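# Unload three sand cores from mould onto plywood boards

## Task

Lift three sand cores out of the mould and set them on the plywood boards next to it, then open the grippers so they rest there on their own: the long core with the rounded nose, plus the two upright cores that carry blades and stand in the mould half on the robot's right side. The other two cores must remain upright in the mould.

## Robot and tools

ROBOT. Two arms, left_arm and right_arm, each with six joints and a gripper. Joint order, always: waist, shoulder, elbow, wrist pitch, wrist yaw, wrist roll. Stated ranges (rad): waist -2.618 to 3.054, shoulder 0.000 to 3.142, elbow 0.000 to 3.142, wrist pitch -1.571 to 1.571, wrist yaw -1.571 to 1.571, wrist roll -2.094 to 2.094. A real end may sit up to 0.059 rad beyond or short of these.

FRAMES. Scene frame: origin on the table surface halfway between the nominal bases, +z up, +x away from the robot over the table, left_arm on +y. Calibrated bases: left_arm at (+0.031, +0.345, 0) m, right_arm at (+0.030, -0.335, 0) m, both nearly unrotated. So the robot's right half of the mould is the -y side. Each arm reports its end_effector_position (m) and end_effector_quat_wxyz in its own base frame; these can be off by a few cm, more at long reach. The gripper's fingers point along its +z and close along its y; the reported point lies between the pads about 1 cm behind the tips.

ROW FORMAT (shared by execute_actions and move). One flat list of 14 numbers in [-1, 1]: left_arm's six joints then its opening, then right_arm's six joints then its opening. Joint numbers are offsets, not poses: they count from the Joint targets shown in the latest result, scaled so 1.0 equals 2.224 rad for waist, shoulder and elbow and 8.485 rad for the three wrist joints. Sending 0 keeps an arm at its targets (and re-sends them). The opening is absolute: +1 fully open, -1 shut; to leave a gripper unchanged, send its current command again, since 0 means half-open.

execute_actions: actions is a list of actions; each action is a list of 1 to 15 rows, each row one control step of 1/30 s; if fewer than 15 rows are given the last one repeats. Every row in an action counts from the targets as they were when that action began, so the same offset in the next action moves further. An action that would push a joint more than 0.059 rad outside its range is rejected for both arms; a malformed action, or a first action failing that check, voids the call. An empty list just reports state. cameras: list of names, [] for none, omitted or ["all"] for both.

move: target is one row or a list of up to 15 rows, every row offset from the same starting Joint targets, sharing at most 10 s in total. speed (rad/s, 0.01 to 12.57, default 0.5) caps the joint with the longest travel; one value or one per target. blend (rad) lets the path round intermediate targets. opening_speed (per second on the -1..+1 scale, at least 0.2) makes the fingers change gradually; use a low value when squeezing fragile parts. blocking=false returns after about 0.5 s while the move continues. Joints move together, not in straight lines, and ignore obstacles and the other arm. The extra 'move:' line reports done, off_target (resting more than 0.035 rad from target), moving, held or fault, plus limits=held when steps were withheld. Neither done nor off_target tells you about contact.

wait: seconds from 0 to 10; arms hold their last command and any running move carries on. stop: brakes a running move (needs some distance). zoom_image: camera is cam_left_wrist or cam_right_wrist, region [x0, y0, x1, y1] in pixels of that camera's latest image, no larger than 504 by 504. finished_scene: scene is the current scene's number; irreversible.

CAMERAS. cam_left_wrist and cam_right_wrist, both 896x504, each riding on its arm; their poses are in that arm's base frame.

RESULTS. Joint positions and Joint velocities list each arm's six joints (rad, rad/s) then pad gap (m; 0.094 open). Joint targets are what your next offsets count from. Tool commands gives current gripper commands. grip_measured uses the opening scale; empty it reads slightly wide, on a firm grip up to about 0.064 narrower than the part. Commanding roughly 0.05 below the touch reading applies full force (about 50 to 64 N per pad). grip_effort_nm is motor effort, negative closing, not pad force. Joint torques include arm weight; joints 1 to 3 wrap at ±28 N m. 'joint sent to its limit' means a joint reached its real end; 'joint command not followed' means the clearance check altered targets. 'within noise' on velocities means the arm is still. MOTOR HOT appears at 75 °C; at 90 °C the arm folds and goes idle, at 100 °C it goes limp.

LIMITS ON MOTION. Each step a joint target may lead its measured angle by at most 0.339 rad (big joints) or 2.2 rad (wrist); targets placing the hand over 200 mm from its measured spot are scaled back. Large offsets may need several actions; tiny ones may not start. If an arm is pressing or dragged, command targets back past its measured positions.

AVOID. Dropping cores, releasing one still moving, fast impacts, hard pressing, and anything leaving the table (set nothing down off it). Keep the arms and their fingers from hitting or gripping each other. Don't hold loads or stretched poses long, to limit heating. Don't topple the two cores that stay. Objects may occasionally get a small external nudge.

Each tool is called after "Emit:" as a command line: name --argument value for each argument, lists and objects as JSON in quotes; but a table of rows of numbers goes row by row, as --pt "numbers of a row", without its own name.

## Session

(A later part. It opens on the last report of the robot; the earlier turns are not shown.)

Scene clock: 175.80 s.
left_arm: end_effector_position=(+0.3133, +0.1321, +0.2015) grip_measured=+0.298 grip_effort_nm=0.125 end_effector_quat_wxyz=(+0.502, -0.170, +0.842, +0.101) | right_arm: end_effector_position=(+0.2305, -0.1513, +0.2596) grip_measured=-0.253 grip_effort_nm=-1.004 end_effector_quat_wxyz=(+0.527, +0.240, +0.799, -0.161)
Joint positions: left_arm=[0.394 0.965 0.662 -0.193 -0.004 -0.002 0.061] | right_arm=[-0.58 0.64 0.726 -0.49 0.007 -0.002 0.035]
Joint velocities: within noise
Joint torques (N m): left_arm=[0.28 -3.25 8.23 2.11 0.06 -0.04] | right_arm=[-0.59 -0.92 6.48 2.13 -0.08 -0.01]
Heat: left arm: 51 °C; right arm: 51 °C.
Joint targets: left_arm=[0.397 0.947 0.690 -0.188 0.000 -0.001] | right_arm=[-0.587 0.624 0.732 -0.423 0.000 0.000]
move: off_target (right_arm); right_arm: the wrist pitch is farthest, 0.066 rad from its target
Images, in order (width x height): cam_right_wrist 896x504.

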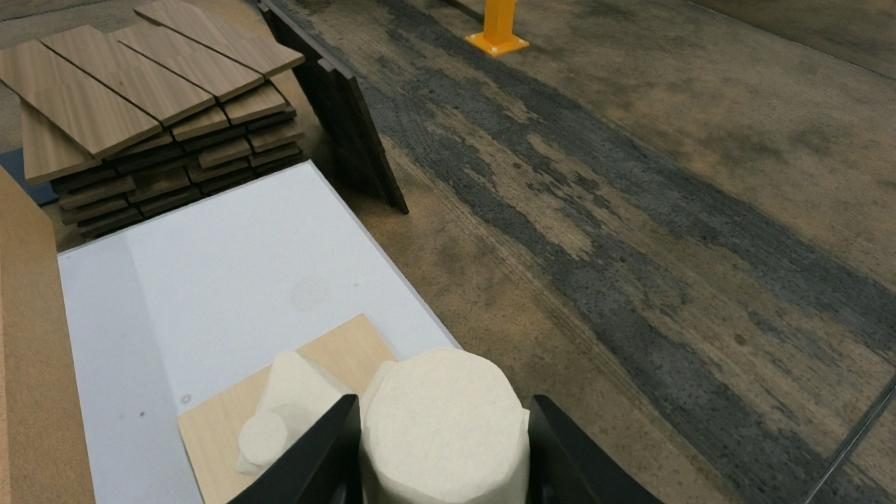

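Emit:
move --target '[0,0,0,0,0,0,0.3,0,0.0292,-0.1731,0.0377,0,0,-0.5]' --speed 0.35 --cameras '["cam_right_wrist"]'

Scene clock: 180.93 s.
left_arm: end_effector_position=(+0.3133, +0.1321, +0.2015) grip_measured=+0.298 grip_effort_nm=0.120 end_effector_quat_wxyz=(+0.502, -0.170, +0.842, +0.101) | right_arm: end_effector_position=(+0.2338, -0.1535, +0.1274) grip_measured=-0.253 grip_effort_nm=-0.999 end_effector_quat_wxyz=(+0.466, +0.250, +0.837, -0.143)
Joint positions: left_arm=[0.394 0.965 0.662 -0.193 -0.004 -0.002 0.061] | right_arm=[-0.58 0.699 0.338 -0.193 0.007 -0.002 0.035]
Joint velocities: within noise
Joint torques (N m): left_arm=[0.23 -3.25 8.13 2.1 0.08 -0.06] | right_arm=[-0.59 -0.98 6.94 2.27 -0.07 -0.01]
Heat: left arm: 50 °C; right arm: 51 °C.
Joint targets: left_arm=[0.397 0.947 0.690 -0.187 0.000 -0.001] | right_arm=[-0.587 0.689 0.347 -0.103 0.000 0.000]
move: off_target (right_arm); right_arm: the wrist pitch is farthest, 0.090 rad from its target
Images, in order (width x height): cam_right_wrist 896x504.

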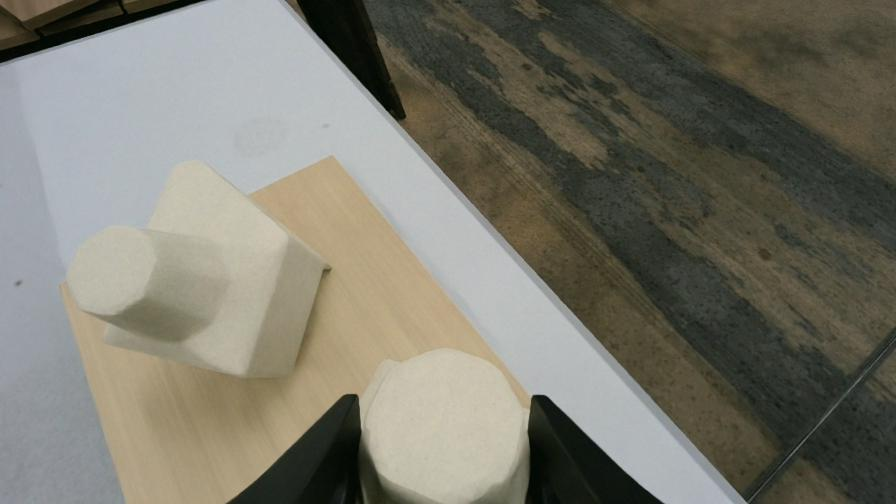

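Emit:
move --pt "0 0 0 0 0 0 0.3 0.0225 0 0 0 0 0 -0.5" --pt "0 0 0 0 0 0 0.3 0.0225 0 -0.0427 0.0112 0 0 -0.5" --speed '[0.2,0.12]' --blend 0.02 --cameras '["cam_right_wrist"]'

Scene clock: 186.73 s.
left_arm: end_effector_position=(+0.3133, +0.1321, +0.2015) grip_measured=+0.298 grip_effort_nm=0.125 end_effector_quat_wxyz=(+0.502, -0.170, +0.842, +0.101) | right_arm: end_effector_position=(+0.2364, -0.1429, +0.1053) grip_measured=-0.253 grip_effort_nm=-1.009 end_effector_quat_wxyz=(+0.469, +0.235, +0.841, -0.134)
Joint positions: left_arm=[0.394 0.965 0.662 -0.193 -0.004 -0.002 0.061] | right_arm=[-0.544 0.699 0.247 -0.099 0.005 -0.002 0.035]
Joint velocities: within noise
Joint torques (N m): left_arm=[0.27 -3.28 8.23 2.12 0.09 -0.04] | right_arm=[0.59 -0.91 6.6 2.3 -0.06 -0.02]
Heat: left arm: 50 °C; right arm: 52 °C.
Joint targets: left_arm=[0.397 0.947 0.690 -0.187 0.000 -0.001] | right_arm=[-0.537 0.689 0.251 -0.008 0.000 0.000]
move: off_target (right_arm); right_arm: the wrist pitch is farthest, 0.091 rad from its target
Images, in order (width x height): cam_right_wrist 896x504.

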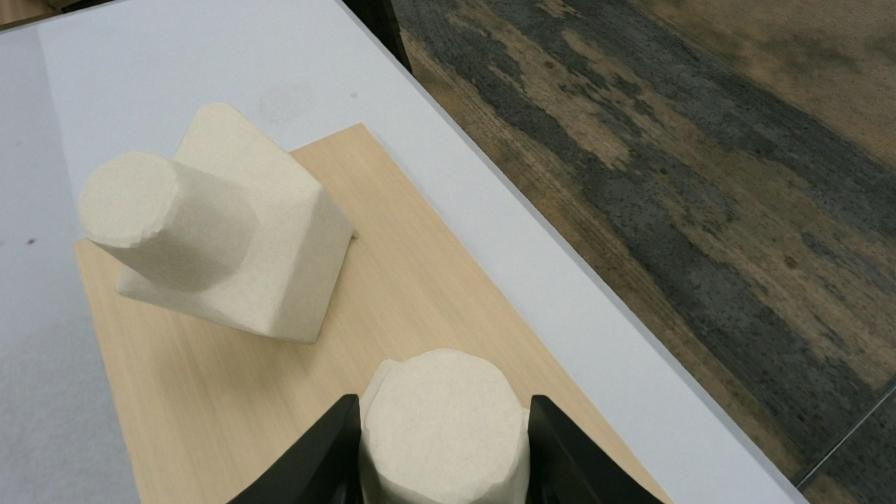

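Emit:
execute_actions --actions '[]'

Emit:
move --target '[0,0,0,0,0,0,0.3,0,0,-0.016,0.0042,0,0,-0.5]' --speed 0.08

Scene clock: 195.90 s.
left_arm: end_effector_position=(+0.3133, +0.1321, +0.2015) grip_measured=+0.298 grip_effort_nm=0.120 end_effector_quat_wxyz=(+0.502, -0.170, +0.842, +0.101) | right_arm: end_effector_position=(+0.2365, -0.1429, +0.1055) grip_measured=-0.253 grip_effort_nm=-1.004 end_effector_quat_wxyz=(+0.470, +0.235, +0.840, -0.134)
Joint positions: left_arm=[0.394 0.965 0.662 -0.193 -0.004 -0.002 0.061] | right_arm=[-0.544 0.699 0.247 -0.098 0.005 -0.002 0.035]
Joint velocities: within noise
Joint torques (N m): left_arm=[0.28 -3.28 8.17 2.13 0.06 -0.05] | right_arm=[0.62 -0.92 6.6 2.26 -0.05 -0.03]
Heat: left arm: 50 °C; right arm: 55 °C.
Joint targets: left_arm=[0.397 0.947 0.690 -0.187 0.000 -0.001] | right_arm=[-0.537 0.689 0.251 -0.008 0.000 0.000]
Tool commands: left_gripper/opening=+0.3 right_gripper/opening=-0.5

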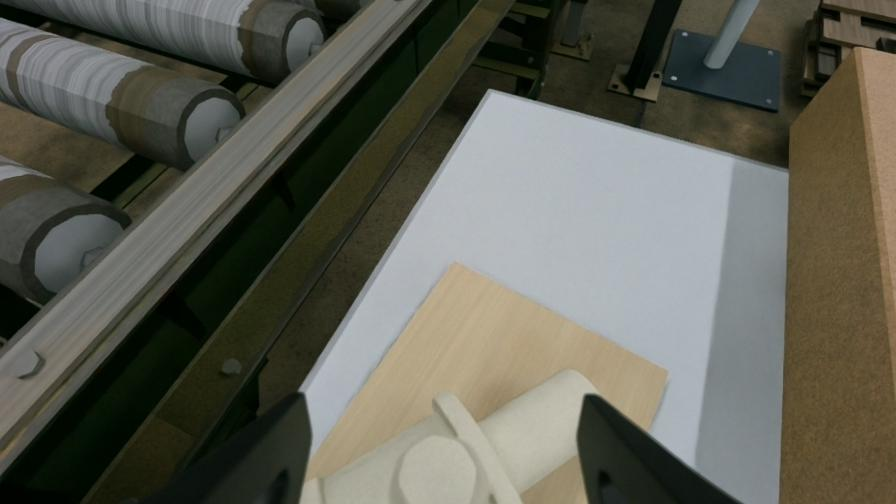

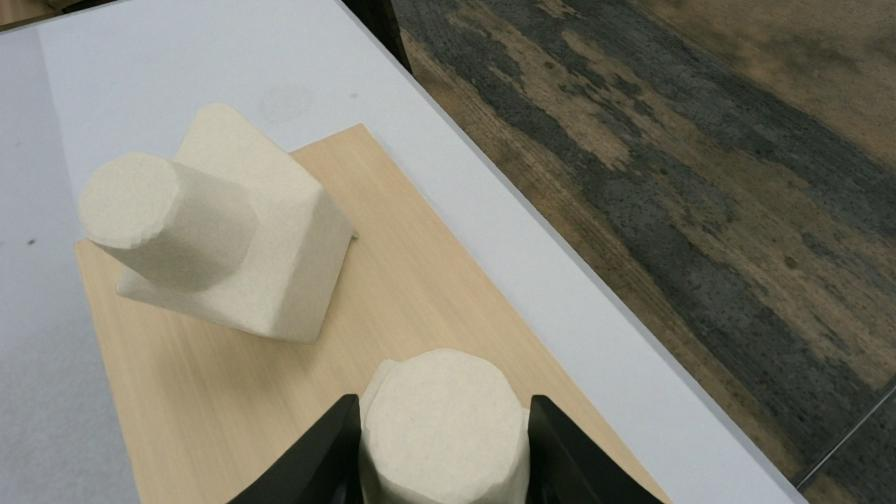

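Scene clock: 196.73 s.
left_arm: end_effector_position=(+0.3133, +0.1321, +0.2015) grip_measured=+0.298 grip_effort_nm=0.115 end_effector_quat_wxyz=(+0.502, -0.170, +0.842, +0.101) | right_arm: end_effector_position=(+0.2370, -0.1432, +0.1020) grip_measured=-0.253 grip_effort_nm=-1.009 end_effector_quat_wxyz=(+0.477, +0.233, +0.836, -0.136)
Joint positions: left_arm=[0.394 0.965 0.662 -0.193 -0.004 -0.002 0.061] | right_arm=[-0.544 0.699 0.217 -0.05 0.005 -0.002 0.035]
Joint velocities: within noise
Joint torques (N m): left_arm=[0.23 -3.28 8.23 2.16 0.07 -0.04] | right_arm=[0.58 -0.91 6.22 2.18 -0.06 -0.02]
Heat: left arm: 50 °C; right arm: 55 °C.
Joint targets: left_arm=[0.397 0.947 0.690 -0.187 0.000 -0.001] | right_arm=[-0.537 0.689 0.216 0.028 0.000 0.000]
move: off_target (right_arm); right_arm: the wrist pitch is farthest, 0.078 rad from its target

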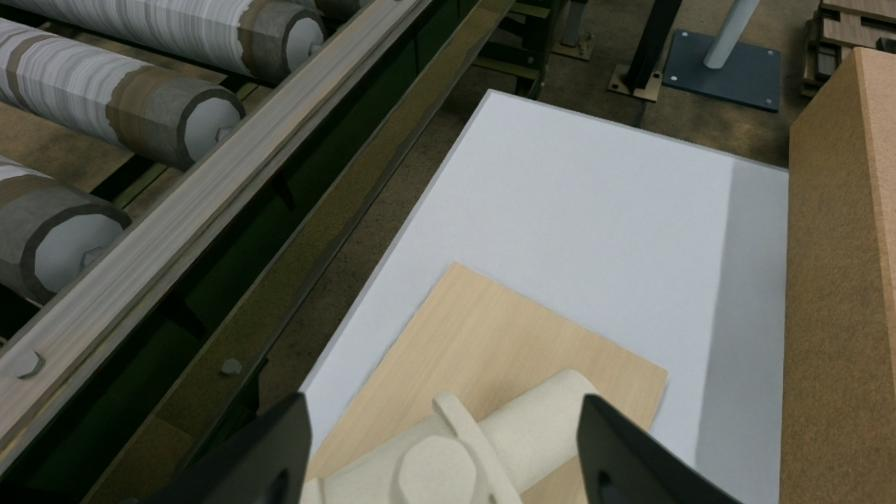

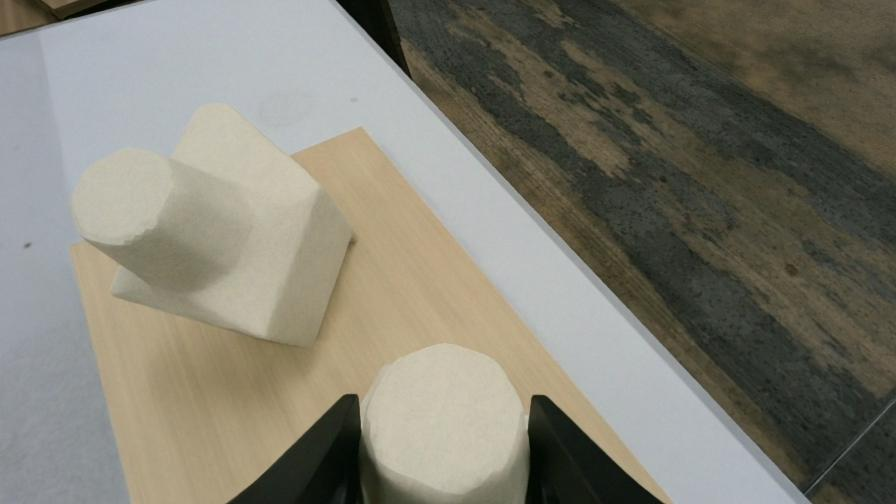

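Emit:
move --target '[0,0,0,0,0,0,0.3,0,0,-0.005,0.006,0,0,-0.5]' --speed 0.08 --cameras '["cam_right_wrist"]'

Scene clock: 199.43 s.
left_arm: end_effector_position=(+0.3133, +0.1321, +0.2015) grip_measured=+0.298 grip_effort_nm=0.120 end_effector_quat_wxyz=(+0.502, -0.170, +0.842, +0.101) | right_arm: end_effector_position=(+0.2392, -0.1445, +0.1045) grip_measured=-0.253 grip_effort_nm=-1.004 end_effector_quat_wxyz=(+0.488, +0.232, +0.830, -0.139)
Joint positions: left_arm=[0.394 0.965 0.662 -0.193 -0.004 -0.002 0.061] | right_arm=[-0.544 0.699 0.204 -0.01 0.005 -0.002 0.035]
Joint velocities: within noise
Joint torques (N m): left_arm=[0.31 -3.3 8.21 2.14 0.07 -0.05] | right_arm=[0.59 -0.9 6.39 2.3 -0.06 -0.01]
Heat: left arm: 50 °C; right arm: 55 °C.
Joint targets: left_arm=[0.397 0.947 0.690 -0.187 0.000 -0.001] | right_arm=[-0.537 0.689 0.205 0.079 0.000 0.000]
move: off_target (right_arm); right_arm: the wrist pitch is farthest, 0.089 rad from its target
Images, in order (width x height): cam_right_wrist 896x504.

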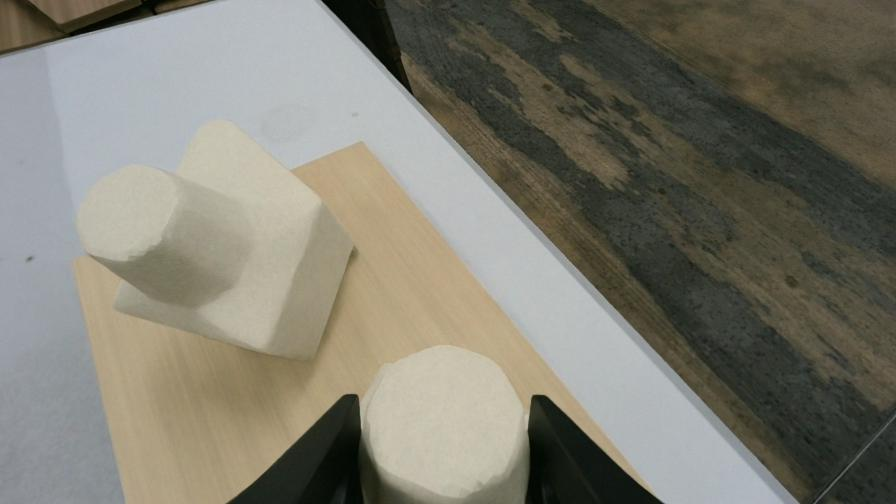

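Emit:
move --target '[0,0,0,0,0,0,0.3,0,0,-0.004,-0.005,0,0,-0.5]' --speed 0.08 --cameras '["cam_right_wrist"]'

Scene clock: 202.43 s.
left_arm: end_effector_position=(+0.3133, +0.1321, +0.2015) grip_measured=+0.298 grip_effort_nm=0.120 end_effector_quat_wxyz=(+0.502, -0.170, +0.842, +0.101) | right_arm: end_effector_position=(+0.2388, -0.1443, +0.1034) grip_measured=-0.253 grip_effort_nm=-1.009 end_effector_quat_wxyz=(+0.488, +0.232, +0.830, -0.139)
Joint positions: left_arm=[0.394 0.965 0.662 -0.193 -0.004 -0.002 0.061] | right_arm=[-0.544 0.699 0.201 -0.01 0.005 -0.002 0.035]
Joint velocities: within noise
Joint torques (N m): left_arm=[0.31 -3.25 8.32 2.14 0.06 -0.04] | right_arm=[0.61 -0.92 5.83 1.88 -0.05 -0.01]
Heat: left arm: 50 °C; right arm: 56 °C.
Joint targets: left_arm=[0.397 0.947 0.690 -0.187 0.000 -0.001] | right_arm=[-0.537 0.689 0.196 0.036 0.000 0.000]
move: off_target (right_arm); right_arm: the wrist pitch is farthest, 0.046 rad from its target
Images, in order (width x height): cam_right_wrist 896x504.

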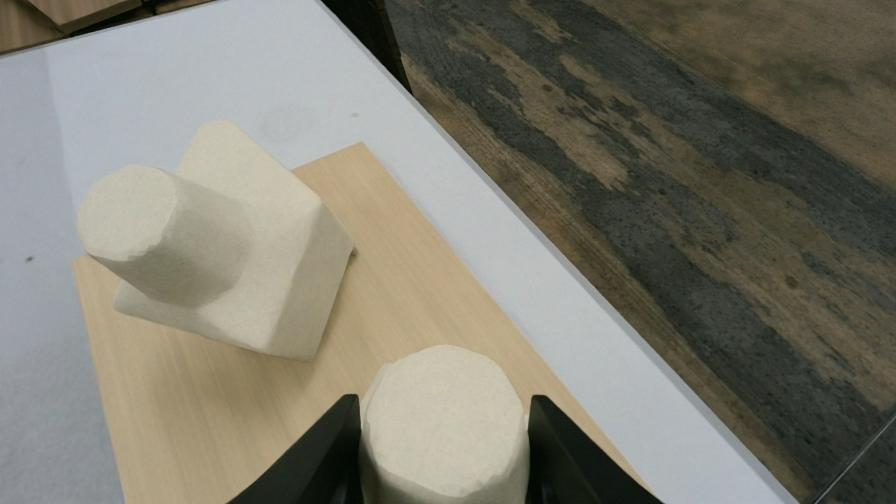

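Emit:
move --target '[0,0,0,0,0,0,0.3,0,0,-0.008,0.000,0,0,-0.5]' --speed 0.08 --cameras '["cam_right_wrist"]'

Scene clock: 205.03 s.
left_arm: end_effector_position=(+0.3133, +0.1321, +0.2015) grip_measured=+0.298 grip_effort_nm=0.120 end_effector_quat_wxyz=(+0.502, -0.170, +0.842, +0.101) | right_arm: end_effector_position=(+0.2390, -0.1444, +0.1024) grip_measured=-0.253 grip_effort_nm=-1.004 end_effector_quat_wxyz=(+0.491, +0.231, +0.828, -0.140)
Joint positions: left_arm=[0.394 0.965 0.662 -0.193 -0.004 -0.002 0.061] | right_arm=[-0.544 0.699 0.19 0.009 0.005 -0.002 0.035]
Joint velocities: within noise
Joint torques (N m): left_arm=[0.36 -3.34 8.23 2.14 0.08 -0.04] | right_arm=[0.59 -0.9 5.33 1.72 -0.05 -0.01]
Heat: left arm: 50 °C; right arm: 55 °C.
Joint targets: left_arm=[0.397 0.947 0.690 -0.187 0.000 -0.001] | right_arm=[-0.537 0.689 0.178 0.036 0.000 0.000]
move: done
Images, in order (width x height): cam_right_wrist 896x504.

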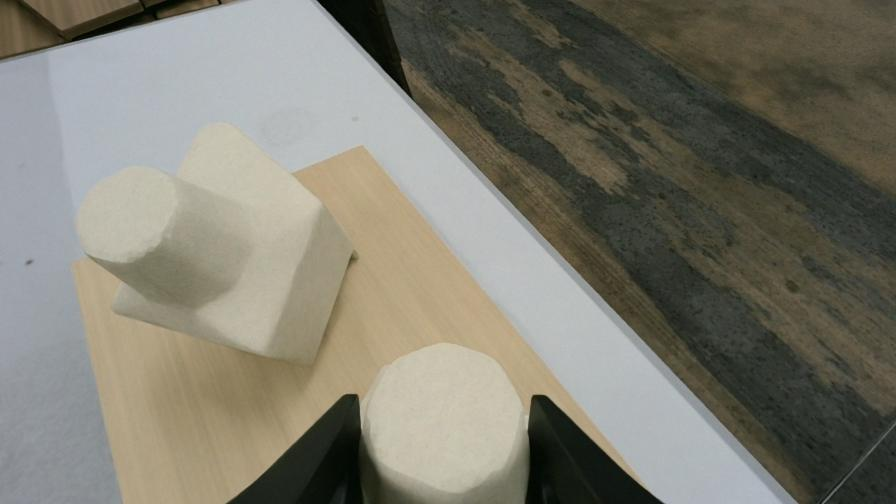

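Emit:
move --pt "0 0 0 0 0 0 0.3 0 0 0.001 -0.002 0 0 -0.5" --pt "0 0 0 0 0 0 0.3 0 0 0.001 -0.002 0 0 -0.05" --speed 0.08 --opening_speed 0.22 --cameras '["cam_right_wrist"]'

Scene clock: 211.13 s.
left_arm: end_effector_position=(+0.3133, +0.1321, +0.2015) grip_measured=+0.298 grip_effort_nm=0.115 end_effector_quat_wxyz=(+0.502, -0.170, +0.842, +0.101) | right_arm: end_effector_position=(+0.2382, -0.1440, +0.1007) grip_measured=-0.053 grip_effort_nm=0.178 end_effector_quat_wxyz=(+0.488, +0.232, +0.830, -0.139)
Joint positions: left_arm=[0.394 0.965 0.662 -0.193 -0.004 -0.002 0.061] | right_arm=[-0.544 0.699 0.19 0.002 0.005 -0.002 0.044]
Joint velocities: within noise
Joint torques (N m): left_arm=[0.24 -3.32 8.21 2.13 0.07 -0.04] | right_arm=[0.61 -0.9 5.52 1.6 -0.05 -0.01]
Heat: left arm: 50 °C; right arm: 54 °C.
Joint targets: left_arm=[0.397 0.947 0.690 -0.187 0.000 -0.001] | right_arm=[-0.537 0.689 0.180 0.019 0.000 0.000]
move: done
Images, in order (width x height): cam_right_wrist 896x504.

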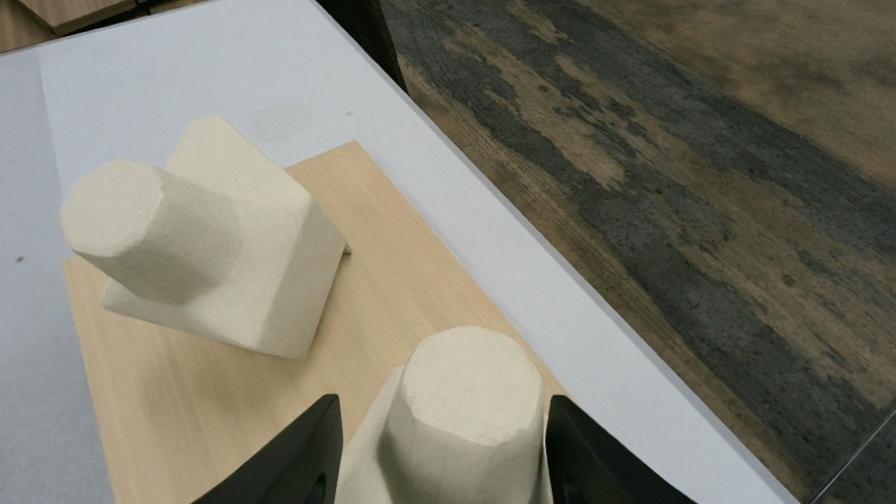

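Emit:
move --pt "0 0 0 0 0 0 0.3 0 0 0 0 0 0 -0.05" --pt "0 0 0 0 0 0 0.3 0 0 0 0 0 0 0.35" --opening_speed 0.4 --cameras '["cam_right_wrist"]'

Scene clock: 215.10 s.
left_arm: end_effector_position=(+0.3133, +0.1321, +0.2015) grip_measured=+0.298 grip_effort_nm=0.125 end_effector_quat_wxyz=(+0.502, -0.170, +0.842, +0.101) | right_arm: end_effector_position=(+0.2382, -0.1440, +0.1007) grip_measured=+0.347 grip_effort_nm=0.178 end_effector_quat_wxyz=(+0.488, +0.232, +0.830, -0.139)
Joint positions: left_arm=[0.394 0.965 0.662 -0.193 -0.004 -0.002 0.061] | right_arm=[-0.544 0.699 0.19 0.002 0.005 -0.002 0.063]
Joint velocities: within noise
Joint torques (N m): left_arm=[0.29 -3.22 8.23 2.14 0.09 -0.07] | right_arm=[0.61 -0.88 5.52 1.59 -0.06 -0.01]
Heat: left arm: 50 °C; right arm: 53 °C.
Joint targets: left_arm=[0.397 0.947 0.690 -0.187 0.000 -0.001] | right_arm=[-0.537 0.689 0.180 0.019 0.000 0.000]
move: done
Images, in order (width x height): cam_right_wrist 896x504.

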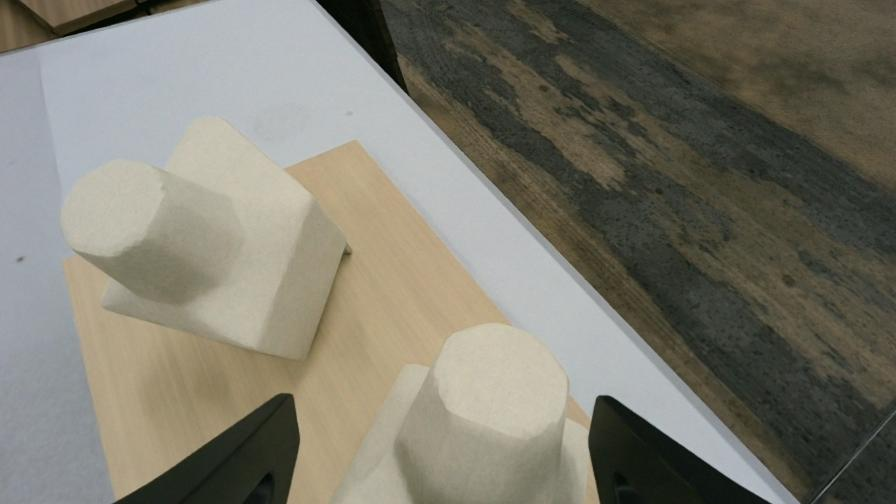

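Emit:
move --pt "0 0 0 0 0 0 0.3 0 0 0.04 -0.0105 0 0 0.35" --pt "0 0 0 0 0 0 0.3 0 0 0.2 -0.0524 0 0 0.35" --speed '[0.25,0.45]'

Scene clock: 219.47 s.
left_arm: end_effector_position=(+0.3133, +0.1321, +0.2015) grip_measured=+0.298 grip_effort_nm=0.120 end_effector_quat_wxyz=(+0.502, -0.170, +0.842, +0.101) | right_arm: end_effector_position=(+0.2421, -0.1464, +0.1988) grip_measured=+0.347 grip_effort_nm=0.178 end_effector_quat_wxyz=(+0.481, +0.233, +0.834, -0.137)
Joint positions: left_arm=[0.394 0.965 0.662 -0.193 -0.004 -0.002 0.061] | right_arm=[-0.544 0.699 0.597 -0.422 0.005 -0.002 0.063]
Joint velocities: within noise
Joint torques (N m): left_arm=[0.28 -3.28 8.28 2.13 0.07 -0.02] | right_arm=[0.61 -0.94 8.54 1.38 -0.06 -0.01]
Heat: left arm: 50 °C; right arm: 52 °C.
Joint targets: left_arm=[0.397 0.947 0.690 -0.187 0.000 -0.001] | right_arm=[-0.537 0.689 0.625 -0.425 0.000 0.000]
move: done

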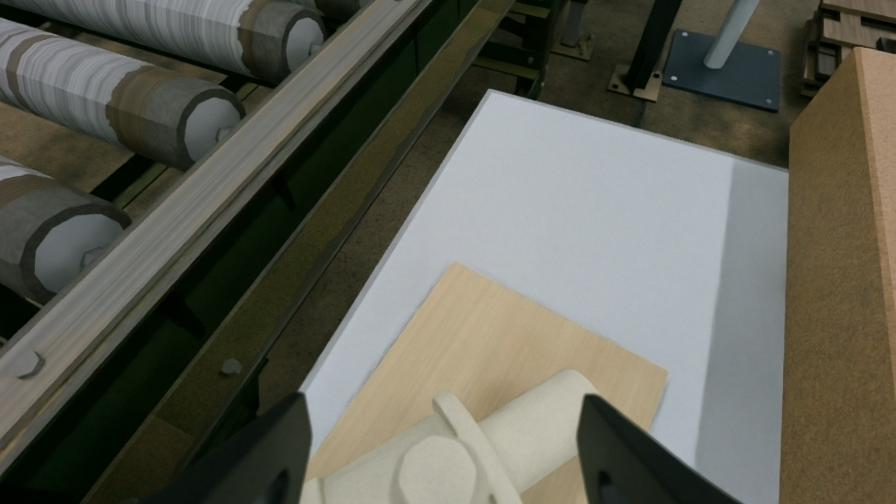

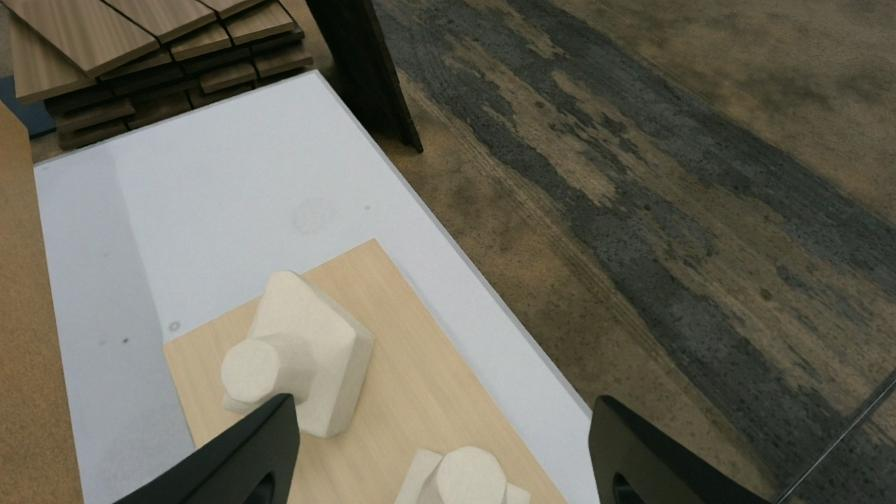

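Emit:
move --target '[0,0,0,0,0,0,0.3,0,0,0.15,-0.078,0,0,0.35]' --speed 0.7 --cameras '["cam_right_wrist"]'

Scene clock: 226.07 s.
left_arm: end_effector_position=(+0.3133, +0.1321, +0.2015) grip_measured=+0.298 grip_effort_nm=0.125 end_effector_quat_wxyz=(+0.502, -0.170, +0.842, +0.101) | right_arm: end_effector_position=(+0.1771, -0.1070, +0.2177) grip_measured=+0.347 grip_effort_nm=0.178 end_effector_quat_wxyz=(+0.342, +0.251, +0.900, -0.098)
Joint positions: left_arm=[0.394 0.965 0.662 -0.193 -0.004 -0.002 0.061] | right_arm=[-0.544 0.695 0.931 -1.078 0.005 -0.002 0.063]
Joint velocities: within noise
Joint torques (N m): left_arm=[0.29 -3.23 8.25 2.13 0.07 -0.03] | right_arm=[0.61 0.23 7.68 1.08 -0.05 -0.01]
Heat: left arm: 50 °C; right arm: 51 °C.
Joint targets: left_arm=[0.397 0.947 0.690 -0.187 0.000 -0.001] | right_arm=[-0.537 0.689 0.959 -1.087 0.000 0.000]
move: done
Images, in order (width x height): cam_right_wrist 896x504.

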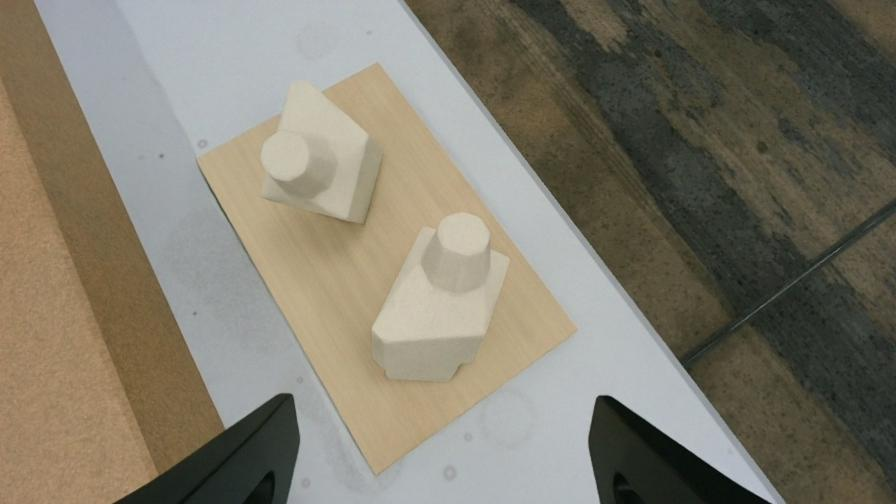

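Both right-side cores are stable on the board, and the long core is stable on the left board.

Emit:
finished_scene --scene 2

The scene is finished: the task was done.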